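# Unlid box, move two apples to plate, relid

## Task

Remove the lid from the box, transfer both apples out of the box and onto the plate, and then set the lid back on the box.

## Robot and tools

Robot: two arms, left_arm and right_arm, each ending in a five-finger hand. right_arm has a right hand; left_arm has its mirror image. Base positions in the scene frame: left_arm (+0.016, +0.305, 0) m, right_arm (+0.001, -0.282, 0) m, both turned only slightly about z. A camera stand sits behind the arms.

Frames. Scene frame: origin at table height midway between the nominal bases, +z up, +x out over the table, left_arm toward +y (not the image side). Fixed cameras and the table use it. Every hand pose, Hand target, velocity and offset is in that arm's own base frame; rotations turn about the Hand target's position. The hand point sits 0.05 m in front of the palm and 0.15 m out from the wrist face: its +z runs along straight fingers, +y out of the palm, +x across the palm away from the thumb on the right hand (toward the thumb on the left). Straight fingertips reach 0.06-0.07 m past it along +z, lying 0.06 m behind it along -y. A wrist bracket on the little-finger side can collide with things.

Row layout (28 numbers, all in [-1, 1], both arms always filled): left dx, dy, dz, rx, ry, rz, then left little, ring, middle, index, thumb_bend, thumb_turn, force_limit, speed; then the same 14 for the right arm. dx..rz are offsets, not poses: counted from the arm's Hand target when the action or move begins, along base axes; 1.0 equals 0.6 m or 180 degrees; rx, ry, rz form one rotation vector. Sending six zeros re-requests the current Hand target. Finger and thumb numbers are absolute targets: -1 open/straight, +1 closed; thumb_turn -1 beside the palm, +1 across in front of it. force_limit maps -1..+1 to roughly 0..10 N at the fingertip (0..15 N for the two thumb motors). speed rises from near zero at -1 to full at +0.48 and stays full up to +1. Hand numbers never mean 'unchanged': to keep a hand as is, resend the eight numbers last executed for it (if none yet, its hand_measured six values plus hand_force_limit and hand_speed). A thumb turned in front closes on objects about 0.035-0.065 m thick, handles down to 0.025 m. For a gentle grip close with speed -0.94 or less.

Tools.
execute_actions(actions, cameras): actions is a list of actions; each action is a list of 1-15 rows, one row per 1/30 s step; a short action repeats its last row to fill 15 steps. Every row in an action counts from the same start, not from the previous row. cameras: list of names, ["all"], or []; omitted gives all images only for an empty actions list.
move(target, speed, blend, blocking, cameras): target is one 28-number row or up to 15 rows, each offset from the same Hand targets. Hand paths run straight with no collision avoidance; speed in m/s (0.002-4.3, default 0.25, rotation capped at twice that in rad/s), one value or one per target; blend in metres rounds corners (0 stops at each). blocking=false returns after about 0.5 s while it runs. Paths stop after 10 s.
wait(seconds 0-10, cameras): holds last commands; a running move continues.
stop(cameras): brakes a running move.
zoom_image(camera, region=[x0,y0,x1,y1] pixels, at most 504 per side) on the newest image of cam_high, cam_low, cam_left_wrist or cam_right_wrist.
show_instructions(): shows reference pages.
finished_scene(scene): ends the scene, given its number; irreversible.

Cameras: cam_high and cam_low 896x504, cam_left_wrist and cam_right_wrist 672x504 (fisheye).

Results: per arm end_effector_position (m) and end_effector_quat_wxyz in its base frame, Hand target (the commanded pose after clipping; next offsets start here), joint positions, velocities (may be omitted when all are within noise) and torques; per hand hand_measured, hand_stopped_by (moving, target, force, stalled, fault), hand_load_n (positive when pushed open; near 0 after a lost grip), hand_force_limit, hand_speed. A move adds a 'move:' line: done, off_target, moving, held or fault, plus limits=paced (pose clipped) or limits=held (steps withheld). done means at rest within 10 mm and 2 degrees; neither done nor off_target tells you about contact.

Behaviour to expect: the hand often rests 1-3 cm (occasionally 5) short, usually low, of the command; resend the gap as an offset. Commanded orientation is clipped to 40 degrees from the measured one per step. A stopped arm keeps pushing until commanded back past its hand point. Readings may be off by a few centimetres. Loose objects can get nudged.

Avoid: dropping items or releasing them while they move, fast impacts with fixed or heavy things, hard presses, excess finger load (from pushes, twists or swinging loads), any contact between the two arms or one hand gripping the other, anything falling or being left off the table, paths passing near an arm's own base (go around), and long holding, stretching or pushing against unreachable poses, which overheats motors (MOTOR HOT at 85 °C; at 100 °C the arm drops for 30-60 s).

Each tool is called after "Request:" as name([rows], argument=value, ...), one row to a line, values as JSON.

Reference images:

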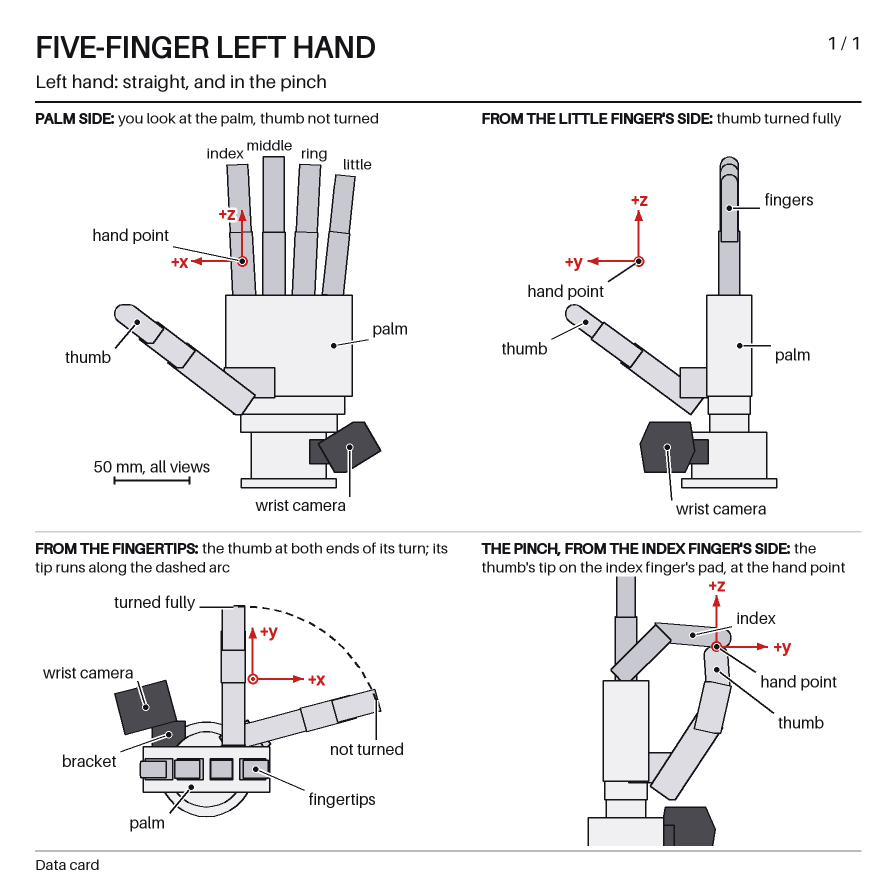

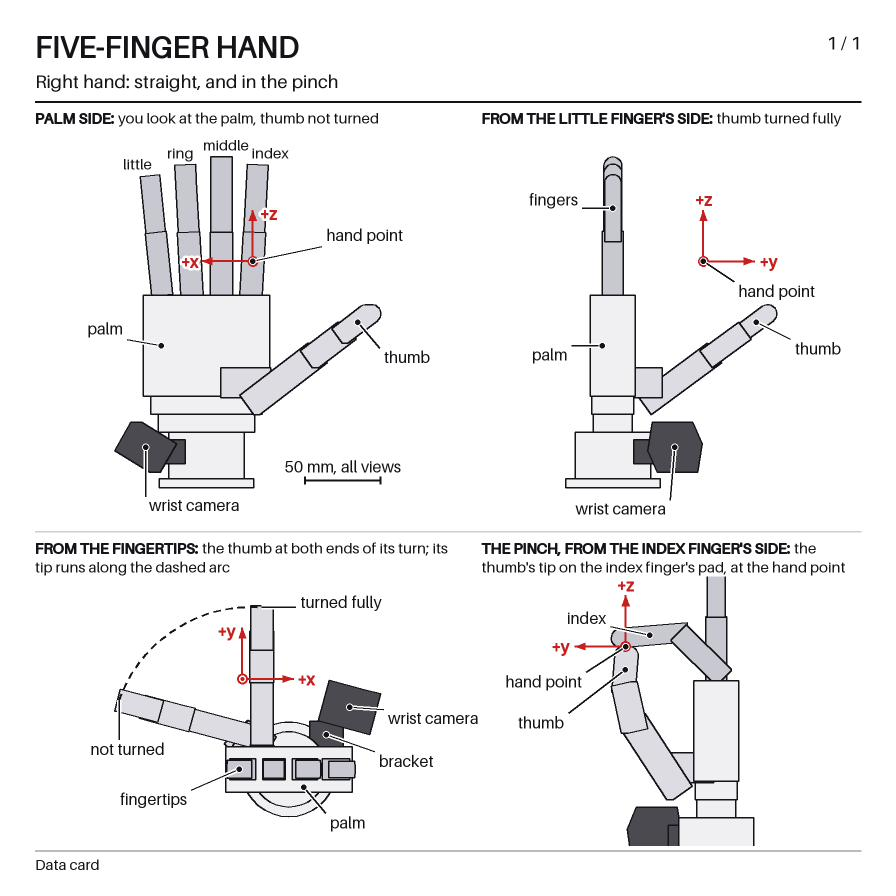

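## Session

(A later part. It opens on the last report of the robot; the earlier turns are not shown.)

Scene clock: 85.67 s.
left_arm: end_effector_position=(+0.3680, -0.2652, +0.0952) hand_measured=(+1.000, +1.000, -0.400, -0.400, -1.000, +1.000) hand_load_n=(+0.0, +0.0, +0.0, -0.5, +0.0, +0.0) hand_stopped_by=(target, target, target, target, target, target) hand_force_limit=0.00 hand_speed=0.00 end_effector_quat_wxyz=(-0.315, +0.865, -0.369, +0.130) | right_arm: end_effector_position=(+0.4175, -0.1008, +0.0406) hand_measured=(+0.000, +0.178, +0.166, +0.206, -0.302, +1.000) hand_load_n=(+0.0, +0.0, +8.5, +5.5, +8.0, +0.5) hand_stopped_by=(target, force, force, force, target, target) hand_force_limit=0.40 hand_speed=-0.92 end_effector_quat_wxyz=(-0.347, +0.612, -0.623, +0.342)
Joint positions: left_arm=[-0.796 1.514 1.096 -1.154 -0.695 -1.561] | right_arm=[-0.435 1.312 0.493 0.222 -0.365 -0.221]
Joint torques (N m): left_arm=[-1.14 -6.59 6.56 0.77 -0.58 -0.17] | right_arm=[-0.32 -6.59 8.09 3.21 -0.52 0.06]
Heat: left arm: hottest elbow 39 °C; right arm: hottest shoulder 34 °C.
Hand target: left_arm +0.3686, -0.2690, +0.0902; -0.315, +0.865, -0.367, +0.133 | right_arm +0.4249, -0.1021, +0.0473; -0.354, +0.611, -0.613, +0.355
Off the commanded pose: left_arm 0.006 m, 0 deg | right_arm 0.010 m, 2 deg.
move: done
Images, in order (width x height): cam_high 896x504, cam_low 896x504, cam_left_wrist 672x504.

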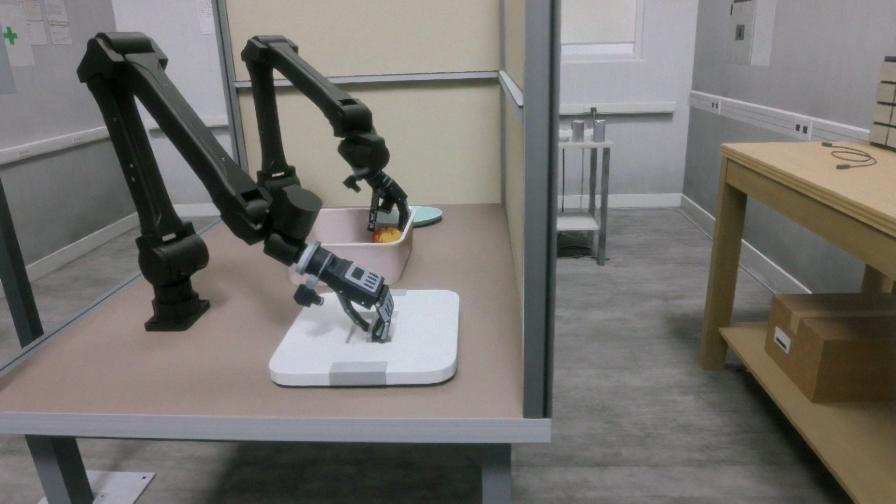

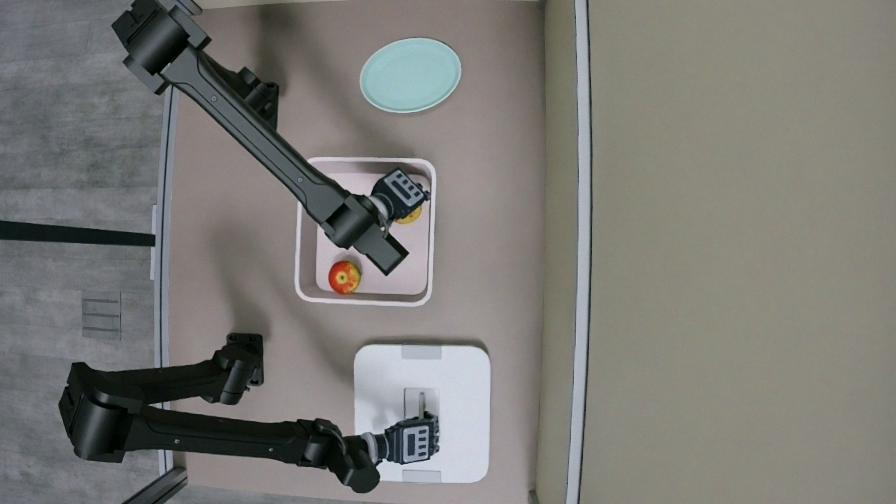

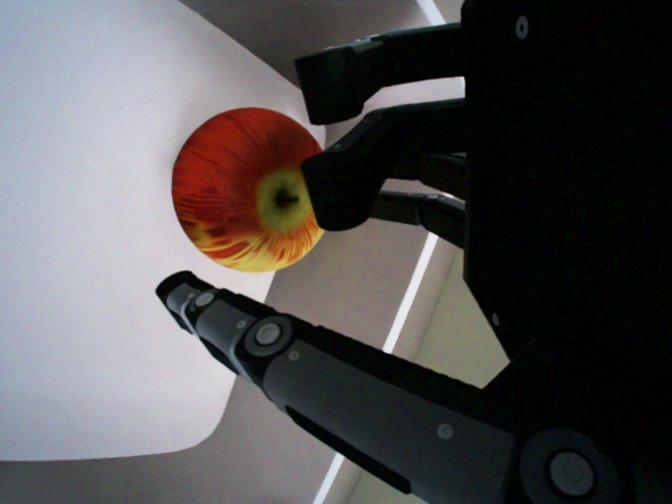

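Request:
move(target=[-0.012,0.013,-0.03,0,0,0, 1,1,-0.4,-0.4,-1,1,0,0, 0,0,0,0,0,0,0,0.4,0.62,0.62,-0.3,1,0.4,-0.92], cameras=["cam_low","cam_high","cam_left_wrist"], speed=0.1)

Request:
zoom_image(camera="cam_low", region=[330, 120, 450, 240])

Request:
zoom_image(camera="cam_high", region=[320, 150, 440, 270])

Scene clock: 87.63 s.
left_arm: end_effector_position=(+0.3621, -0.2591, +0.0759) hand_measured=(+1.000, +1.000, -0.400, -0.400, -1.000, +1.000) hand_load_n=(+0.0, +0.0, +0.0, +0.0, +0.0, +0.0) hand_stopped_by=(target, target, target, target, target, target) hand_force_limit=0.00 hand_speed=0.00 end_effector_quat_wxyz=(-0.315, +0.865, -0.368, +0.131) | right_arm: end_effector_position=(+0.4175, -0.1008, +0.0406) hand_measured=(+0.000, +0.178, +0.166, +0.206, -0.302, +1.000) hand_load_n=(-0.5, +0.0, +8.5, +5.5, +7.5, +0.5) hand_stopped_by=(target, force, force, force, target, target) hand_force_limit=0.40 hand_speed=-0.92 end_effector_quat_wxyz=(-0.347, +0.612, -0.623, +0.342)
Joint positions: left_arm=[-0.796 1.514 1.039 -1.095 -0.696 -1.561] | right_arm=[-0.435 1.312 0.493 0.222 -0.365 -0.221]
Joint torques (N m): left_arm=[-0.44 -6.95 6.34 0.5 -0.59 -0.15] | right_arm=[-0.21 -6.59 8.03 3.34 -0.5 0.09]
Heat: left arm: hottest elbow 38 °C; right arm: hottest shoulder 34 °C.
Hand target: left_arm +0.3614, -0.2612, +0.0722; -0.315, +0.865, -0.367, +0.133 | right_arm +0.4249, -0.1021, +0.0473; -0.354, +0.611, -0.613, +0.355
Off the commanded pose: left_arm 0.004 m, 0 deg | right_arm 0.010 m, 2 deg.
move: done
Images, in order (width x height): cam_high 896x504, cam_low 896x504, cam_left_wrist 672x504.

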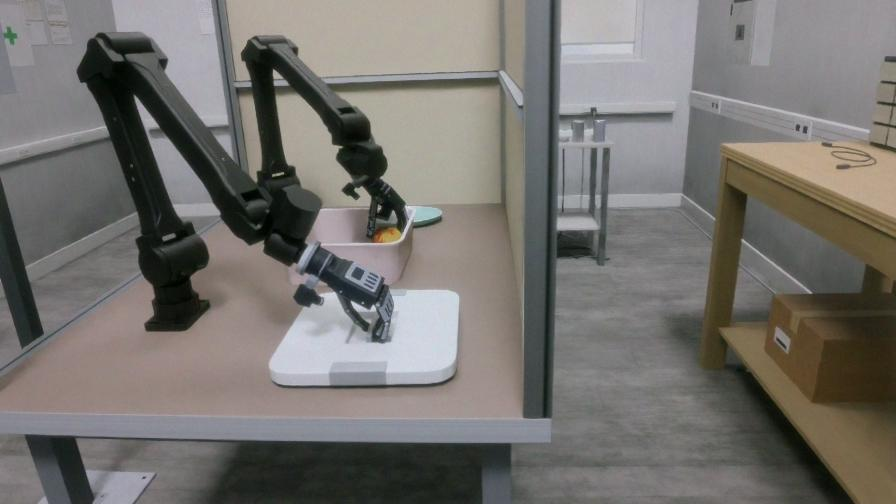

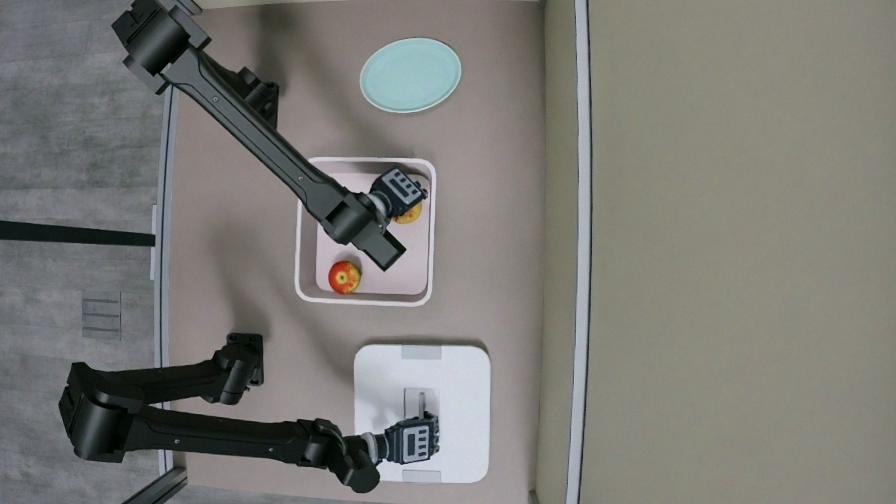

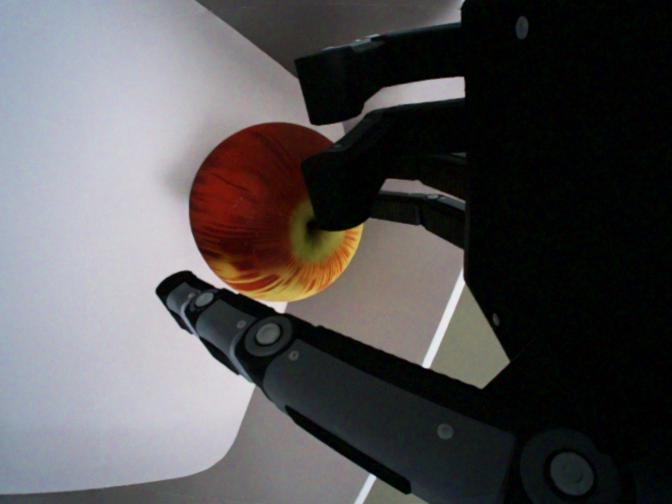

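Scaled by 4.200 from the camera's 896x504 image, which has a finer 1280x720 frame.

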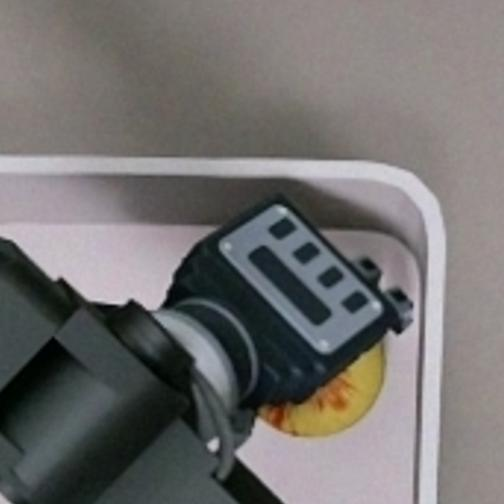

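Scaled by 4.200 from the camera's 896x504 image, which has a finer 1280x720 frame.

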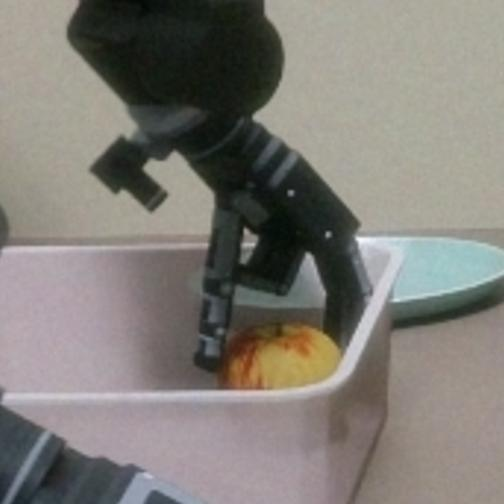

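Request:
move(target=[0,0.003,-0.036,0,0,0, 1,1,-0.4,-0.4,-1,1,0,0, 0,0,0,0,0,0,0,0.4,0.62,0.62,-0.3,1,0.4,-0.92], cameras=["cam_low","cam_high","cam_left_wrist"], speed=0.1)

Request:
zoom_image(camera="cam_high", region=[320, 150, 440, 270])

Scene clock: 88.93 s.
left_arm: end_effector_position=(+0.3621, -0.2583, +0.0566) hand_measured=(+1.000, +1.000, -0.400, -0.400, -1.000, +1.000) hand_load_n=(+0.5, +0.0, +0.0, +0.0, +0.0, +0.0) hand_stopped_by=(target, target, target, target, target, target) hand_force_limit=0.00 hand_speed=0.00 end_effector_quat_wxyz=(-0.315, +0.865, -0.367, +0.134) | right_arm: end_effector_position=(+0.4175, -0.1008, +0.0406) hand_measured=(+0.000, +0.178, +0.166, +0.206, -0.302, +1.000) hand_load_n=(+0.0, +0.0, +8.5, +6.0, +7.5, +0.5) hand_stopped_by=(target, force, force, force, target, target) hand_force_limit=0.40 hand_speed=-0.92 end_effector_quat_wxyz=(-0.347, +0.612, -0.623, +0.342)
Joint positions: left_arm=[-0.796 1.536 1.005 -1.034 -0.699 -1.561] | right_arm=[-0.435 1.312 0.493 0.222 -0.365 -0.221]
Joint torques (N m): left_arm=[-0.03 -6.83 6.15 0.66 -0.49 -0.1] | right_arm=[-0.56 -6.77 8.12 3.3 -0.53 0.08]
Heat: left arm: hottest elbow 38 °C; right arm: hottest shoulder 34 °C.
Hand target: left_arm +0.3613, -0.2593, +0.0505; -0.315, +0.865, -0.367, +0.133 | right_arm +0.4249, -0.1021, +0.0473; -0.354, +0.611, -0.613, +0.355
Off the commanded pose: left_arm 0.006 m, 0 deg | right_arm 0.010 m, 2 deg.
move: done
Images, in order (width x height): cam_high 896x504, cam_low 896x504, cam_left_wrist 672x504.

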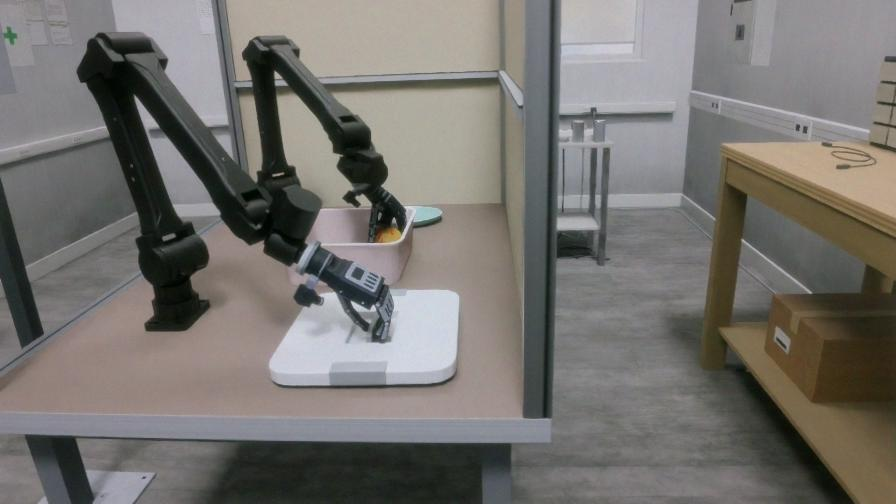

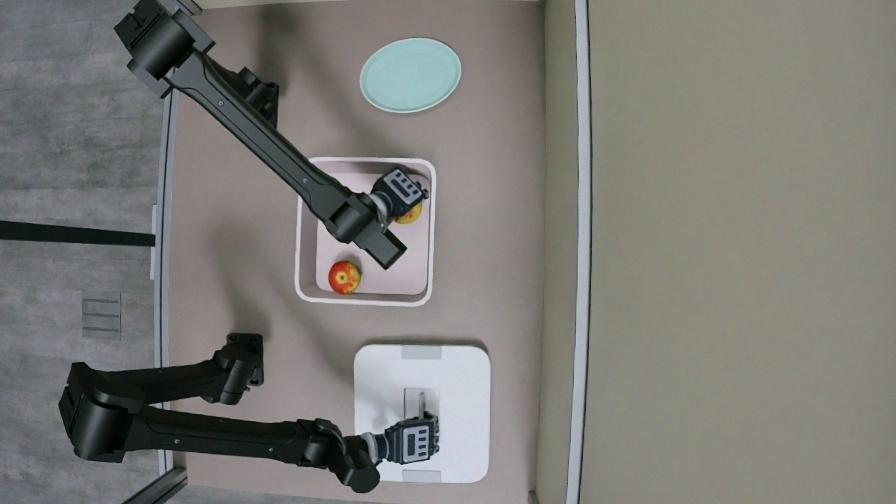

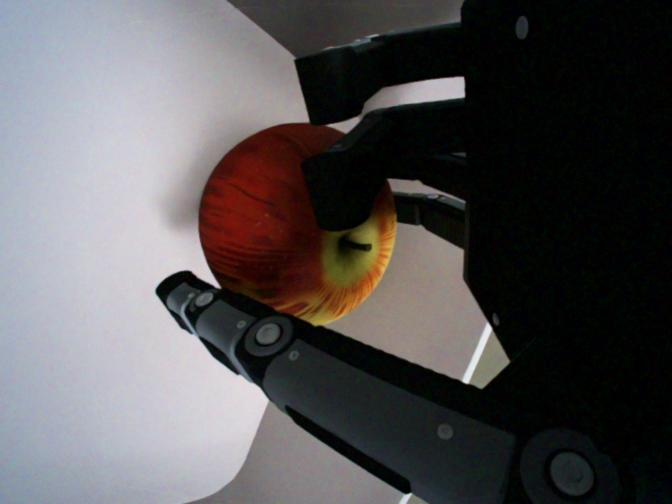

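Scaled by 4.200 from the camera's 896x504 image, which has a finer 1280x720 frame.

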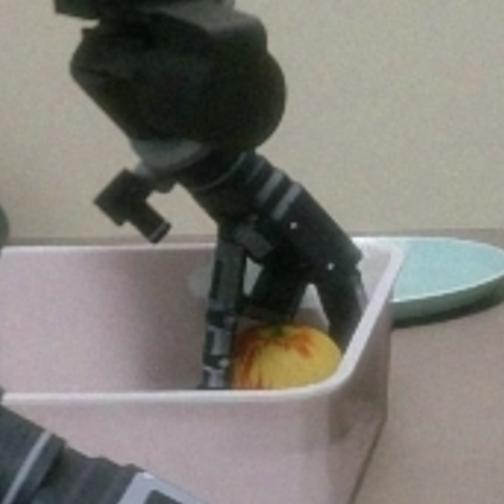

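Request:
move(target=[0,0,-0.003,0,0,0, 1,1,0.6,0.6,0,1,-0.2,-0.85, 0,0,0,0,0,0,0,0.4,0.62,0.62,-0.3,1,0.4,-0.92], cameras=["cam_low","cam_high","cam_left_wrist"], speed=0.1)

Request:
zoom_image(camera="cam_high", region=[320, 150, 440, 270])

Scene clock: 90.10 s.
left_arm: end_effector_position=(+0.3632, -0.2591, +0.0565) hand_measured=(+1.000, +1.000, -0.250, -0.236, -0.928, +1.000) hand_load_n=(+0.0, +0.0, +6.0, +3.5, +7.5, +0.5) hand_stopped_by=(target, target, force, force, force, target) hand_force_limit=-0.20 hand_speed=-0.85 end_effector_quat_wxyz=(-0.315, +0.865, -0.367, +0.136) | right_arm: end_effector_position=(+0.4175, -0.1008, +0.0406) hand_measured=(+0.000, +0.178, +0.166, +0.206, -0.302, +1.000) hand_load_n=(+0.0, +0.0, +8.5, +6.0, +8.0, +0.5) hand_stopped_by=(target, force, force, force, target, target) hand_force_limit=0.40 hand_speed=-0.92 end_effector_quat_wxyz=(-0.347, +0.612, -0.623, +0.342)
Joint positions: left_arm=[-0.796 1.537 1.005 -1.028 -0.7 -1.561] | right_arm=[-0.435 1.312 0.493 0.222 -0.365 -0.221]
Joint torques (N m): left_arm=[-0.21 -6.3 5.86 0.65 -0.47 -0.09] | right_arm=[-0.44 -6.83 8.1 3.21 -0.51 0.07]
Heat: left arm: hottest elbow 38 °C; right arm: hottest shoulder 34 °C.
Hand target: left_arm +0.3613, -0.2593, +0.0486; -0.315, +0.865, -0.367, +0.133 | right_arm +0.4249, -0.1021, +0.0473; -0.354, +0.611, -0.613, +0.355
Off the commanded pose: left_arm 0.008 m, 0 deg | right_arm 0.010 m, 2 deg.
move: done
Images, in order (width x height): cam_high 896x504, cam_low 896x504, cam_left_wrist 672x504.

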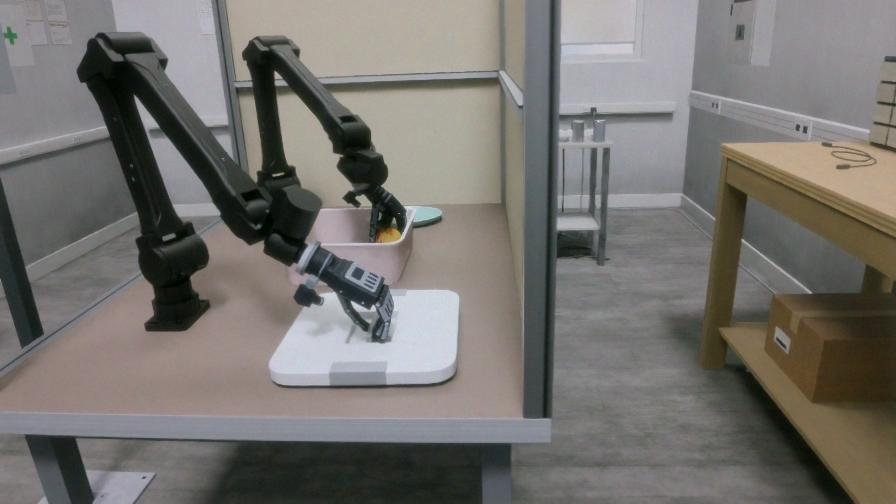

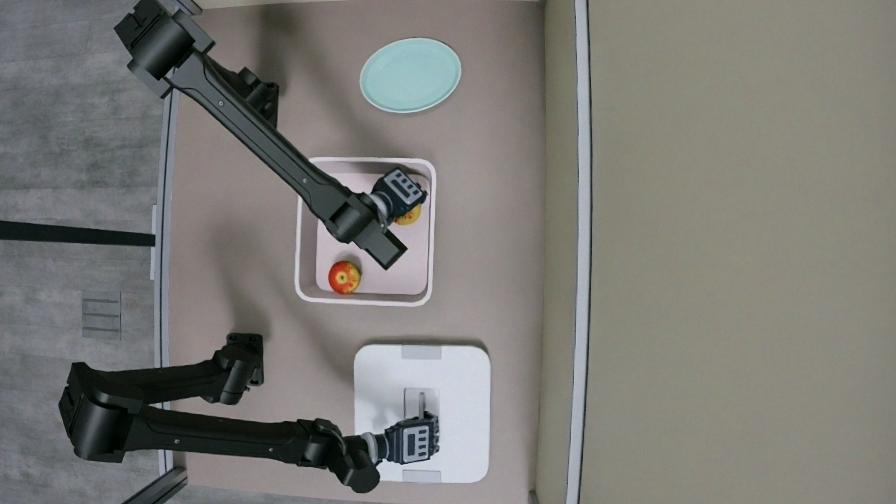

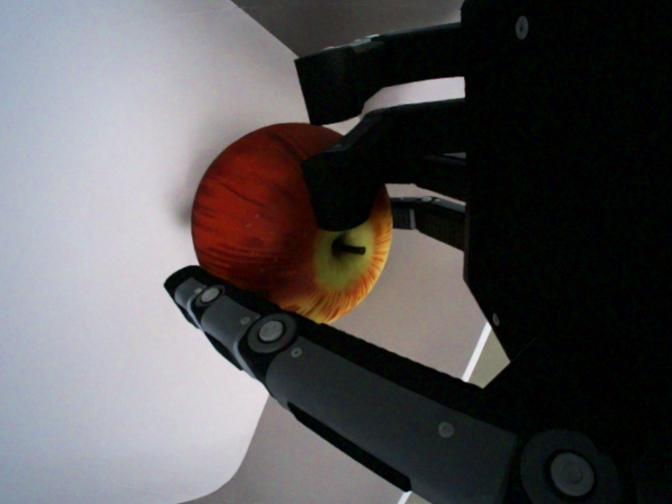

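Scaled by 4.200 from the camera's 896x504 image, which has a finer 1280x720 frame.

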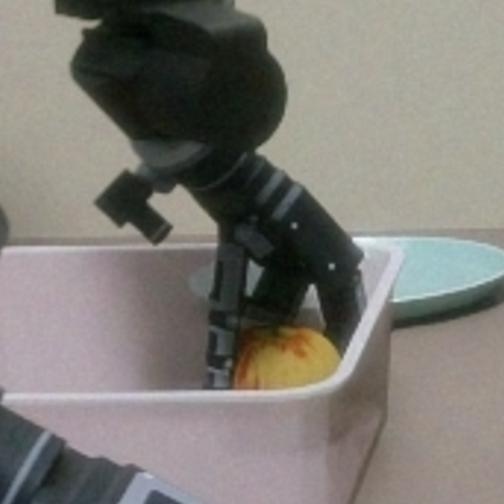

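Request:
move(target=[-0.005,0.005,0.09,0,0,0, 1,1,0.6,0.6,0,1,-0.2,-0.85, 0,0,0,0,0,0,0,0.4,0.62,0.62,-0.3,1,0.4,-0.92], cameras=["cam_high","cam_left_wrist"], speed=0.08)

Request:
zoom_image(camera="cam_high", region=[320, 130, 440, 250])

Scene clock: 91.67 s.
left_arm: end_effector_position=(+0.3417, -0.2382, +0.0756) hand_measured=(+1.000, +1.000, -0.250, -0.236, -0.928, +1.000) hand_load_n=(+0.0, +0.0, +6.0, +4.0, +8.0, +0.5) hand_stopped_by=(target, target, force, force, force, target) hand_force_limit=-0.20 hand_speed=-0.85 end_effector_quat_wxyz=(-0.326, +0.860, -0.378, +0.104) | right_arm: end_effector_position=(+0.4175, -0.1008, +0.0406) hand_measured=(+0.000, +0.178, +0.166, +0.206, -0.302, +1.000) hand_load_n=(+0.0, +0.0, +8.5, +6.0, +7.5, +0.5) hand_stopped_by=(target, force, force, force, target, target) hand_force_limit=0.40 hand_speed=-0.92 end_effector_quat_wxyz=(-0.347, +0.612, -0.623, +0.342)
Joint positions: left_arm=[-0.796 1.481 1.005 -1.156 -0.696 -1.562] | right_arm=[-0.435 1.312 0.493 0.222 -0.365 -0.221]
Joint torques (N m): left_arm=[-0.44 -8.12 10.97 -0.32 -0.57 -0.09] | right_arm=[0.03 -7 8.06 3.17 -0.49 0.09]
Heat: left arm: hottest elbow 38 °C; right arm: hottest shoulder 34 °C.
Hand target: left_arm +0.3583, -0.2563, +0.1026; -0.315, +0.865, -0.367, +0.133 | right_arm +0.4249, -0.1021, +0.0473; -0.354, +0.611, -0.613, +0.355
Off the commanded pose: left_arm 0.036 m, 4 deg | right_arm 0.010 m, 2 deg.
move: off_target (left_arm)
Images, in order (width x height): cam_high 896x504, cam_left_wrist 672x504.

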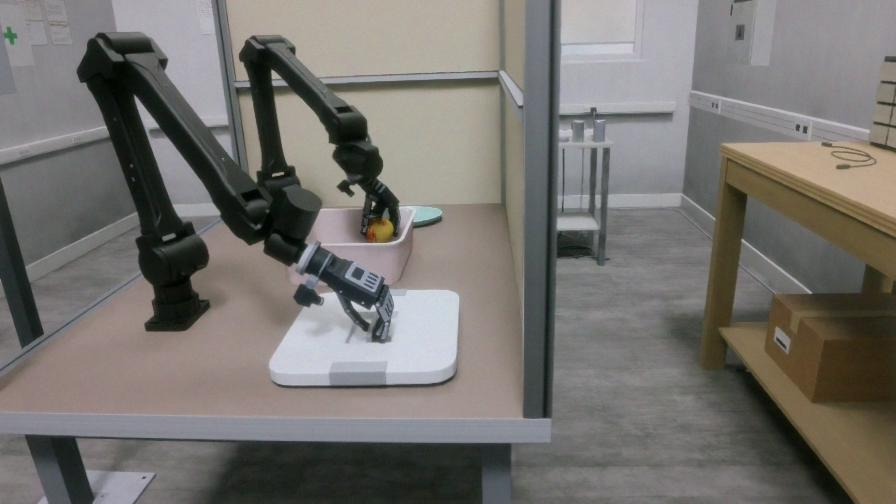

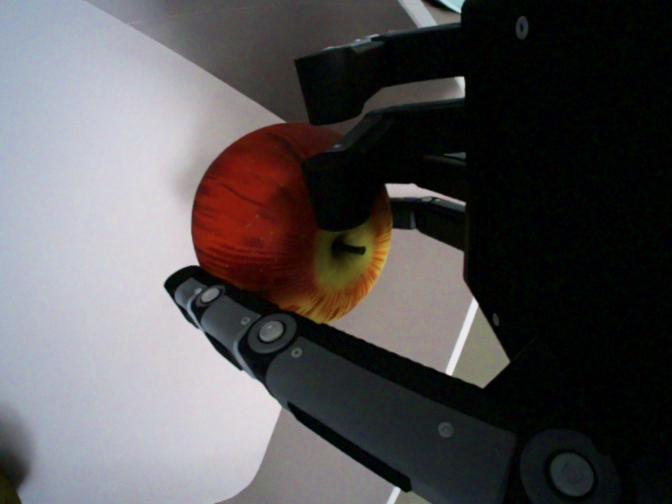

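Scaled by 4.200 from the camera's 896x504 image, which has a finer 1280x720 frame.

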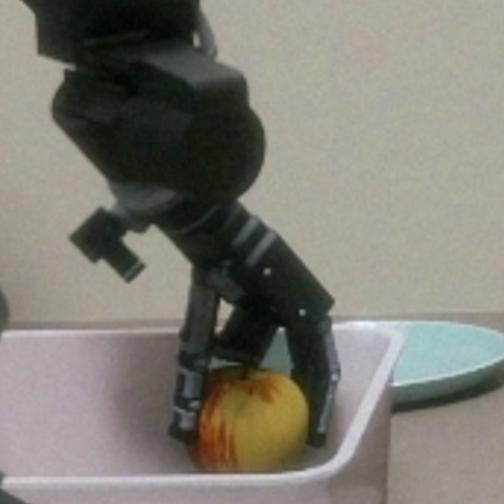

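Request:
move([
  [0,0,0.2,0,0,0, 1,1,0.6,0.6,0,1,-0.2,-0.85, 0,0,0,0,0,0,0,0.4,0.62,0.62,-0.3,1,0.4,-0.92],
  [0.1185,0.516,0.2,0,0,0, 1,1,0.6,0.6,0,1,-0.2,-0.85, 0,0,0,0,0,0,0,0.4,0.62,0.62,-0.3,1,0.4,-0.92],
  [0.1185,0.516,0.08,0,0,0, 1,1,0.6,0.6,0,1,-0.2,-0.85, 0,0,0,0,0,0,0,0.4,0.62,0.62,-0.3,1,0.4,-0.92],
], cameras=["cam_low","cam_high","cam_left_wrist"], speed=[0.15,0.25,0.15], blend=[0.03,0.03,0])

Request:
zoom_image(camera="cam_low", region=[340, 10, 480, 150])

Request:
zoom_image(camera="cam_high", region=[360, 130, 480, 250])

Scene clock: 95.83 s.
left_arm: end_effector_position=(+0.4219, +0.0530, +0.1417) hand_measured=(+1.000, +1.000, -0.250, -0.236, -0.928, +1.000) hand_load_n=(+0.0, +0.0, +6.0, +4.0, +7.5, +0.5) hand_stopped_by=(target, target, force, force, force, target) hand_force_limit=-0.20 hand_speed=-0.85 end_effector_quat_wxyz=(-0.307, +0.869, -0.368, +0.119) | right_arm: end_effector_position=(+0.4175, -0.1008, +0.0406) hand_measured=(+0.000, +0.178, +0.166, +0.206, -0.302, +1.000) hand_load_n=(+0.0, +0.0, +8.5, +5.5, +7.5, +0.5) hand_stopped_by=(target, force, force, force, target, target) hand_force_limit=0.40 hand_speed=-0.92 end_effector_quat_wxyz=(-0.347, +0.612, -0.623, +0.342)
Joint positions: left_arm=[0.061 1.201 0.902 -0.74 -0.432 -0.59] | right_arm=[-0.435 1.312 0.493 0.222 -0.365 -0.221]
Joint torques (N m): left_arm=[-0.5 -5.13 8.42 1.88 -0.33 0.04] | right_arm=[-0.15 -6.65 7.98 3.25 -0.52 0.08]
Heat: left arm: hottest elbow 38 °C; right arm: hottest shoulder 34 °C.
Hand target: left_arm +0.4295, +0.0532, +0.1507; -0.315, +0.865, -0.367, +0.133 | right_arm +0.4249, -0.1021, +0.0473; -0.354, +0.611, -0.613, +0.355
Off the commanded pose: left_arm 0.012 m, 2 deg | right_arm 0.010 m, 2 deg.
move: off_target (left_arm)
Images, in order (width x height): cam_high 896x504, cam_low 896x504, cam_left_wrist 672x504.

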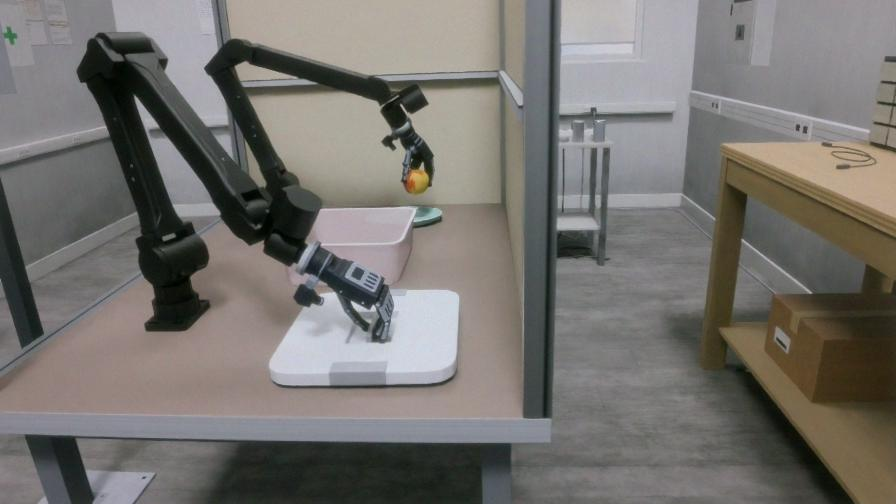

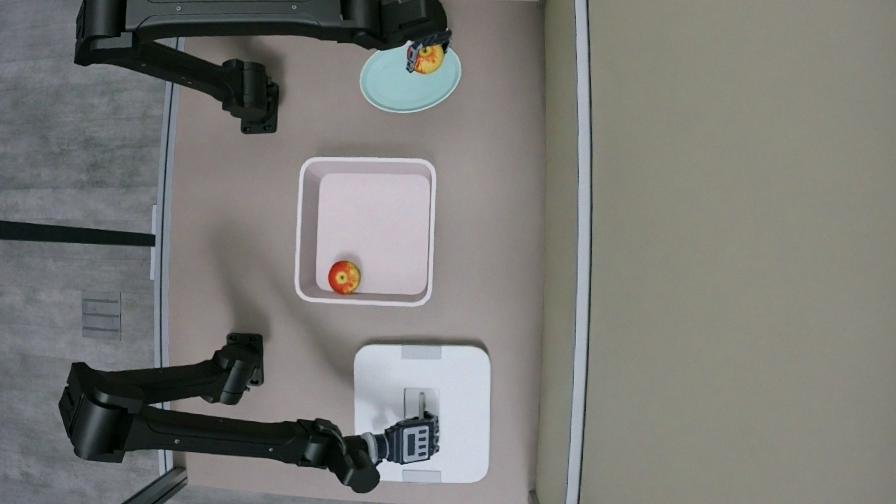

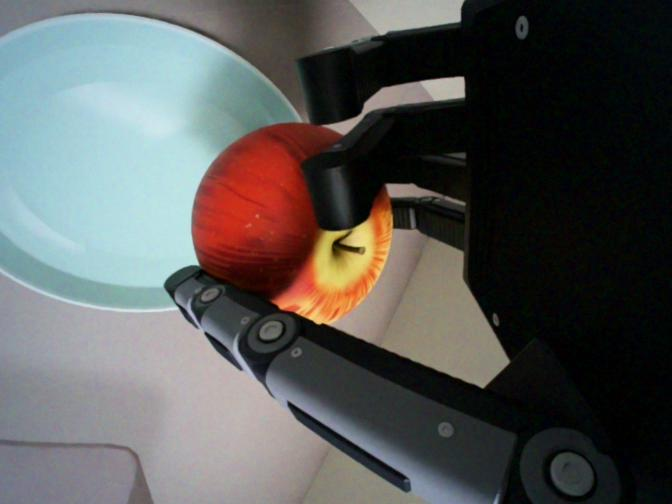

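Scaled by 3.600 from the camera's 896x504 image, which has a finer 1280x720 frame.

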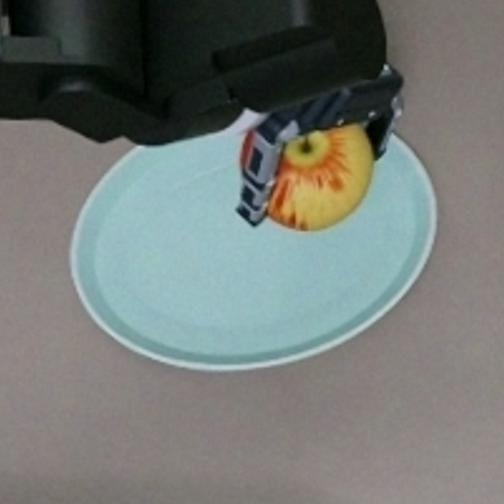

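Scaled by 4.200 from the camera's 896x504 image, which has a finer 1280x720 frame.

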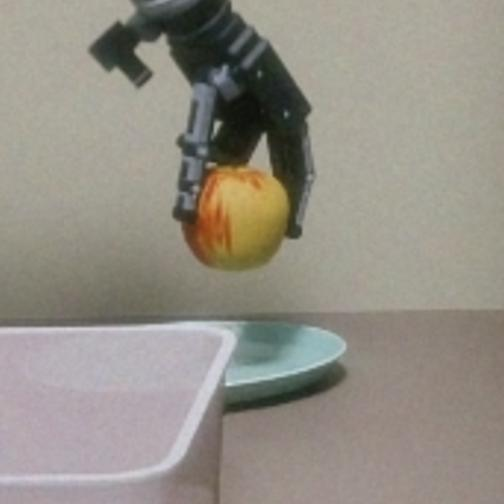

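Request:
move(target=[0.01,0,-0.09,0,0,0, 1,1,0.6,0.6,0,1,-0.2,-0.85, 0,0,0,0,0,0,0,0.4,0.62,0.62,-0.3,1,0.4,-0.92], cameras=["cam_low","cam_high"], speed=0.12)

Request:
zoom_image(camera="cam_high", region=[360, 150, 480, 270])

Request:
zoom_image(camera="cam_low", region=[340, 10, 480, 150])

Scene clock: 99.67 s.
left_arm: end_effector_position=(+0.4277, +0.0534, +0.0888) hand_measured=(+1.000, +1.000, -0.250, -0.236, -0.928, +1.000) hand_load_n=(+0.0, +0.0, +5.5, +4.0, +7.5, +0.5) hand_stopped_by=(target, target, force, force, force, target) hand_force_limit=-0.20 hand_speed=-0.85 end_effector_quat_wxyz=(-0.307, +0.869, -0.368, +0.120) | right_arm: end_effector_position=(+0.4175, -0.1008, +0.0406) hand_measured=(+0.000, +0.178, +0.166, +0.206, -0.302, +1.000) hand_load_n=(+0.0, +0.0, +8.5, +6.0, +7.5, +0.5) hand_stopped_by=(target, force, force, force, target, target) hand_force_limit=0.40 hand_speed=-0.92 end_effector_quat_wxyz=(-0.347, +0.612, -0.623, +0.342)
Joint positions: left_arm=[0.061 1.276 0.815 -0.577 -0.432 -0.589] | right_arm=[-0.435 1.312 0.493 0.222 -0.365 -0.221]
Joint torques (N m): left_arm=[-0.85 -5.13 7.95 2.1 -0.31 0.05] | right_arm=[0.09 -6.83 7.97 3.25 -0.52 0.07]
Heat: left arm: hottest elbow 38 °C; right arm: hottest shoulder 34 °C.
Hand target: left_arm +0.4355, +0.0532, +0.0968; -0.315, +0.865, -0.367, +0.133 | right_arm +0.4249, -0.1021, +0.0473; -0.354, +0.611, -0.613, +0.355
Off the commanded pose: left_arm 0.011 m, 2 deg | right_arm 0.010 m, 2 deg.
move: off_target (left_arm)
Images, in order (width x height): cam_high 896x504, cam_low 896x504.

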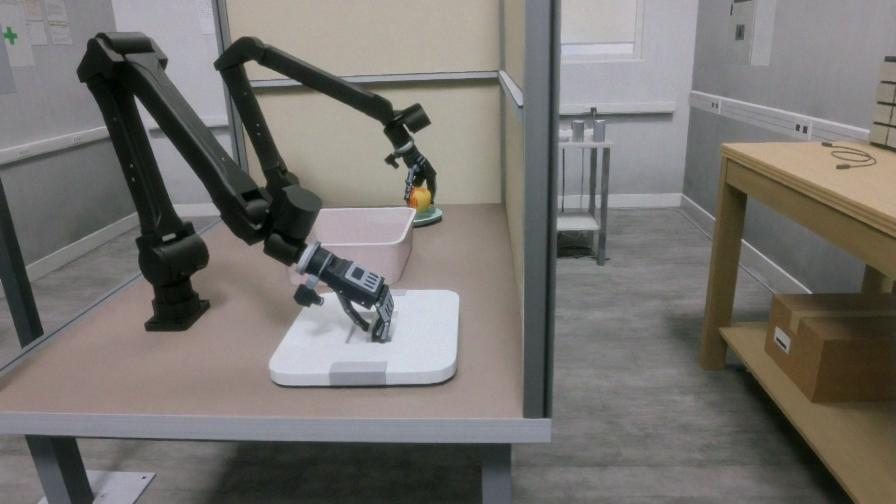

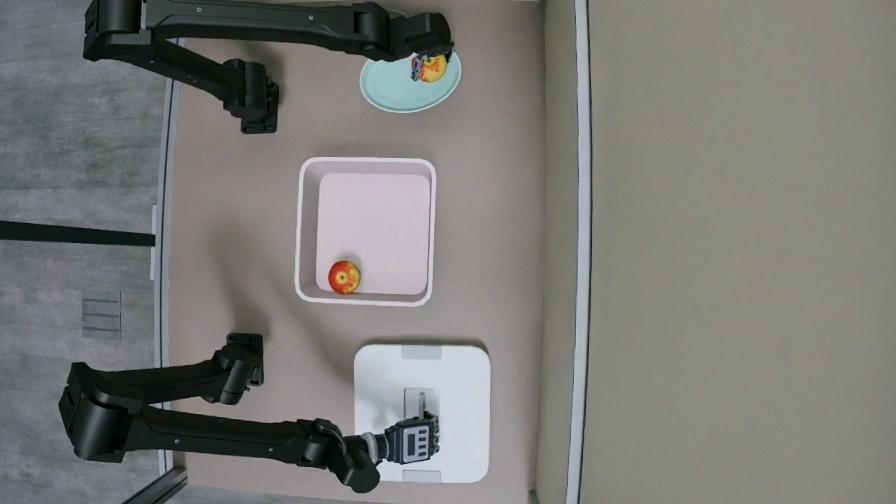

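Scaled by 4.200 from the camera's 896x504 image, which has a finer 1280x720 frame.

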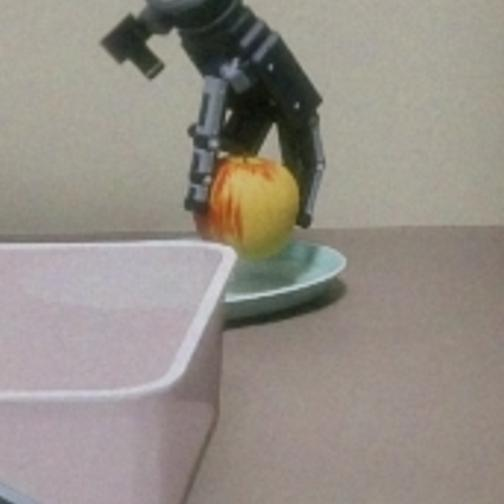

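Scaled by 3.600 from the camera's 896x504 image, which has a finer 1280x720 frame.

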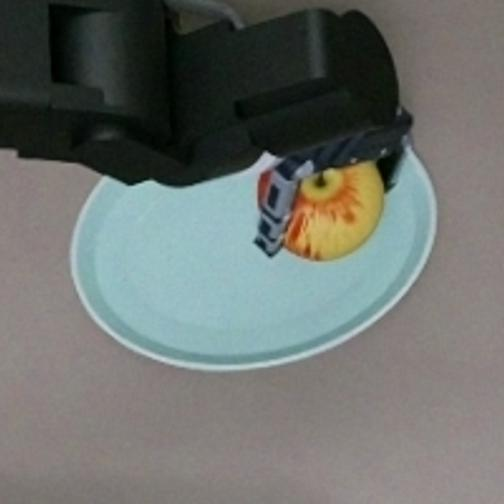

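Request:
move(target=[0,0,-0.037,0,0,0, 1,1,0.6,0.6,0,1,-0.2,-0.85, 0,0,0,0,0,0,0,0.4,0.62,0.62,-0.3,1,0.4,-0.92], cameras=["cam_high"], speed=0.08)

Request:
zoom_image(camera="cam_high", region=[360, 150, 480, 270])

Scene clock: 101.03 s.
left_arm: end_effector_position=(+0.4291, +0.0535, +0.0700) hand_measured=(+1.000, +1.000, -0.250, -0.236, -0.928, +1.000) hand_load_n=(+0.0, +0.0, +6.0, +4.0, +7.5, +0.5) hand_stopped_by=(target, target, force, force, force, target) hand_force_limit=-0.20 hand_speed=-0.85 end_effector_quat_wxyz=(-0.309, +0.869, -0.367, +0.123) | right_arm: end_effector_position=(+0.4175, -0.1008, +0.0406) hand_measured=(+0.000, +0.178, +0.166, +0.206, -0.302, +1.000) hand_load_n=(+0.0, +0.0, +8.5, +5.5, +8.0, +0.5) hand_stopped_by=(target, force, force, force, target, target) hand_force_limit=0.40 hand_speed=-0.92 end_effector_quat_wxyz=(-0.347, +0.612, -0.623, +0.342)
Joint positions: left_arm=[0.061 1.304 0.78 -0.507 -0.432 -0.589] | right_arm=[-0.435 1.312 0.493 0.222 -0.365 -0.221]
Joint torques (N m): left_arm=[-0.26 -5.07 7.49 1.95 -0.34 0.04] | right_arm=[-0.38 -6.77 8.08 3.21 -0.52 0.1]
Heat: left arm: hottest elbow 38 °C; right arm: hottest shoulder 34 °C.
Hand target: left_arm +0.4355, +0.0532, +0.0745; -0.315, +0.865, -0.367, +0.133 | right_arm +0.4249, -0.1021, +0.0473; -0.354, +0.611, -0.613, +0.355
Off the commanded pose: left_arm 0.008 m, 1 deg | right_arm 0.010 m, 2 deg.
move: done
Images, in order (width x height): cam_high 896x504.

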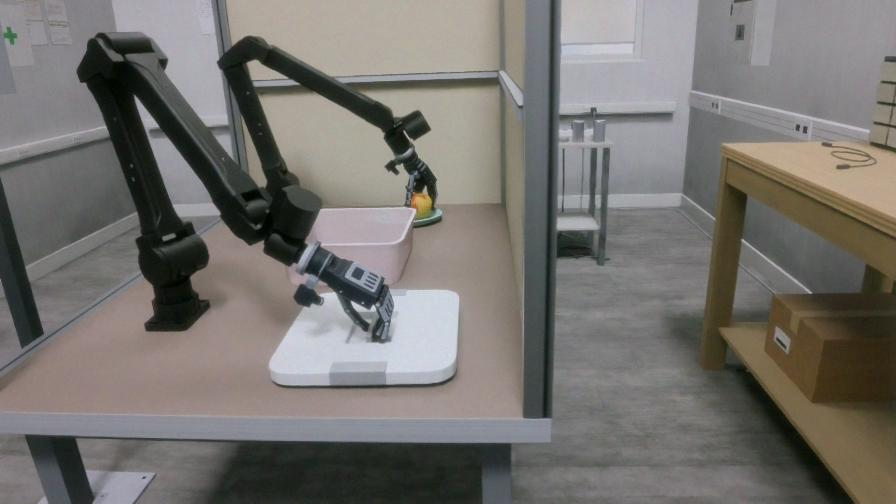

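Scaled by 4.200 from the camera's 896x504 image, which has a finer 1280x720 frame.

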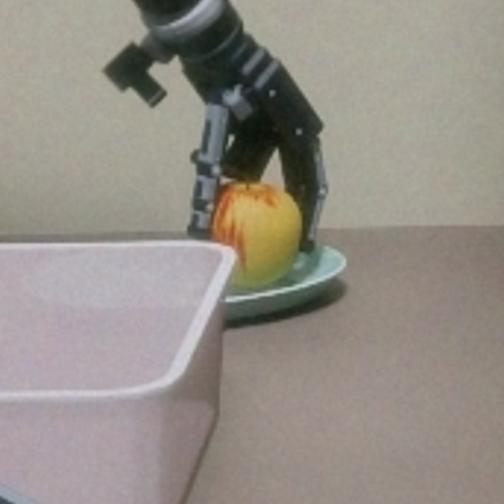

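Request:
move(target=[0,0,-0.015,0,0,0, 1,1,0.6,0.6,0,1,-0.2,-0.85, 0,0,0,0,0,0,0,0.4,0.62,0.62,-0.3,1,0.4,-0.92], cameras=["cam_high"], speed=0.05)

Request:
zoom_image(camera="cam_high", region=[380, 170, 460, 250])

Scene clock: 104.50 s.
left_arm: end_effector_position=(+0.4303, +0.0536, +0.0633) hand_measured=(+1.000, +1.000, -0.250, -0.236, -0.928, +1.000) hand_load_n=(+0.0, +0.0, +6.0, +4.0, +7.5, +0.5) hand_stopped_by=(target, target, force, force, force, target) hand_force_limit=-0.20 hand_speed=-0.85 end_effector_quat_wxyz=(-0.310, +0.868, -0.366, +0.126) | right_arm: end_effector_position=(+0.4175, -0.1008, +0.0406) hand_measured=(+0.000, +0.178, +0.166, +0.206, -0.302, +1.000) hand_load_n=(+0.0, +0.0, +8.5, +6.0, +8.0, +0.5) hand_stopped_by=(target, force, force, force, target, target) hand_force_limit=0.40 hand_speed=-0.92 end_effector_quat_wxyz=(-0.347, +0.612, -0.623, +0.342)
Joint positions: left_arm=[0.061 1.315 0.768 -0.478 -0.432 -0.589] | right_arm=[-0.435 1.312 0.493 0.222 -0.365 -0.221]
Joint torques (N m): left_arm=[-0.62 -5.19 7.16 2 -0.33 0.05] | right_arm=[-0.44 -6.77 8.12 3.21 -0.51 0.09]
Heat: left arm: hottest elbow 37 °C; right arm: hottest shoulder 34 °C.
Hand target: left_arm +0.4354, +0.0532, +0.0654; -0.315, +0.865, -0.367, +0.133 | right_arm +0.4249, -0.1021, +0.0473; -0.354, +0.611, -0.613, +0.355
Off the commanded pose: left_arm 0.006 m, 1 deg | right_arm 0.010 m, 2 deg.
move: done
Images, in order (width x height): cam_high 896x504.

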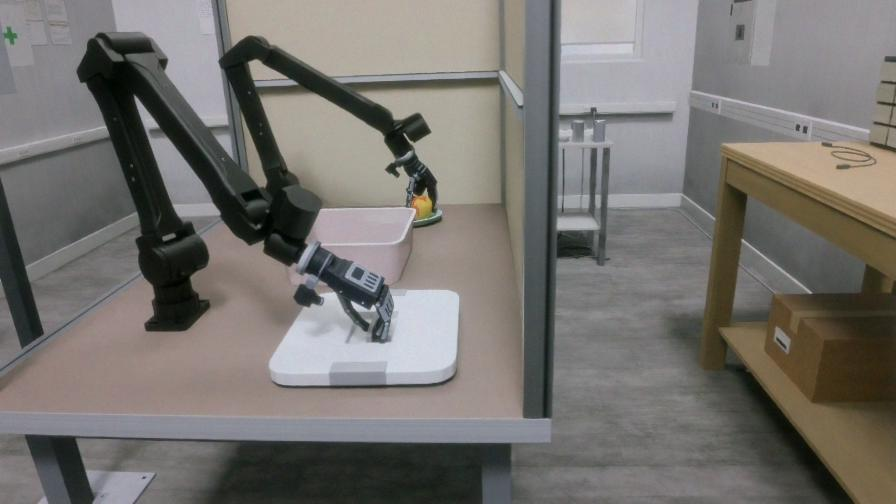

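Scaled by 6.300 from the camera's 896x504 image, which has a finer 1280x720 frame.

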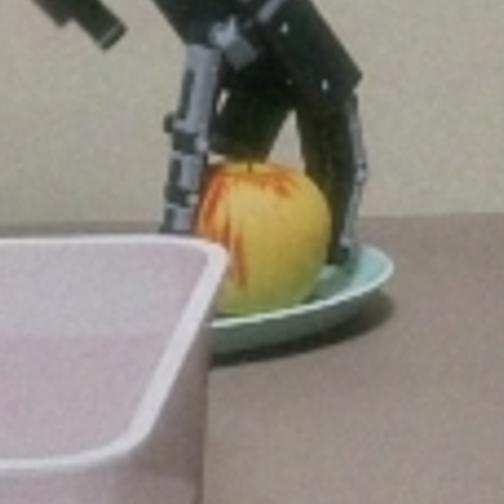

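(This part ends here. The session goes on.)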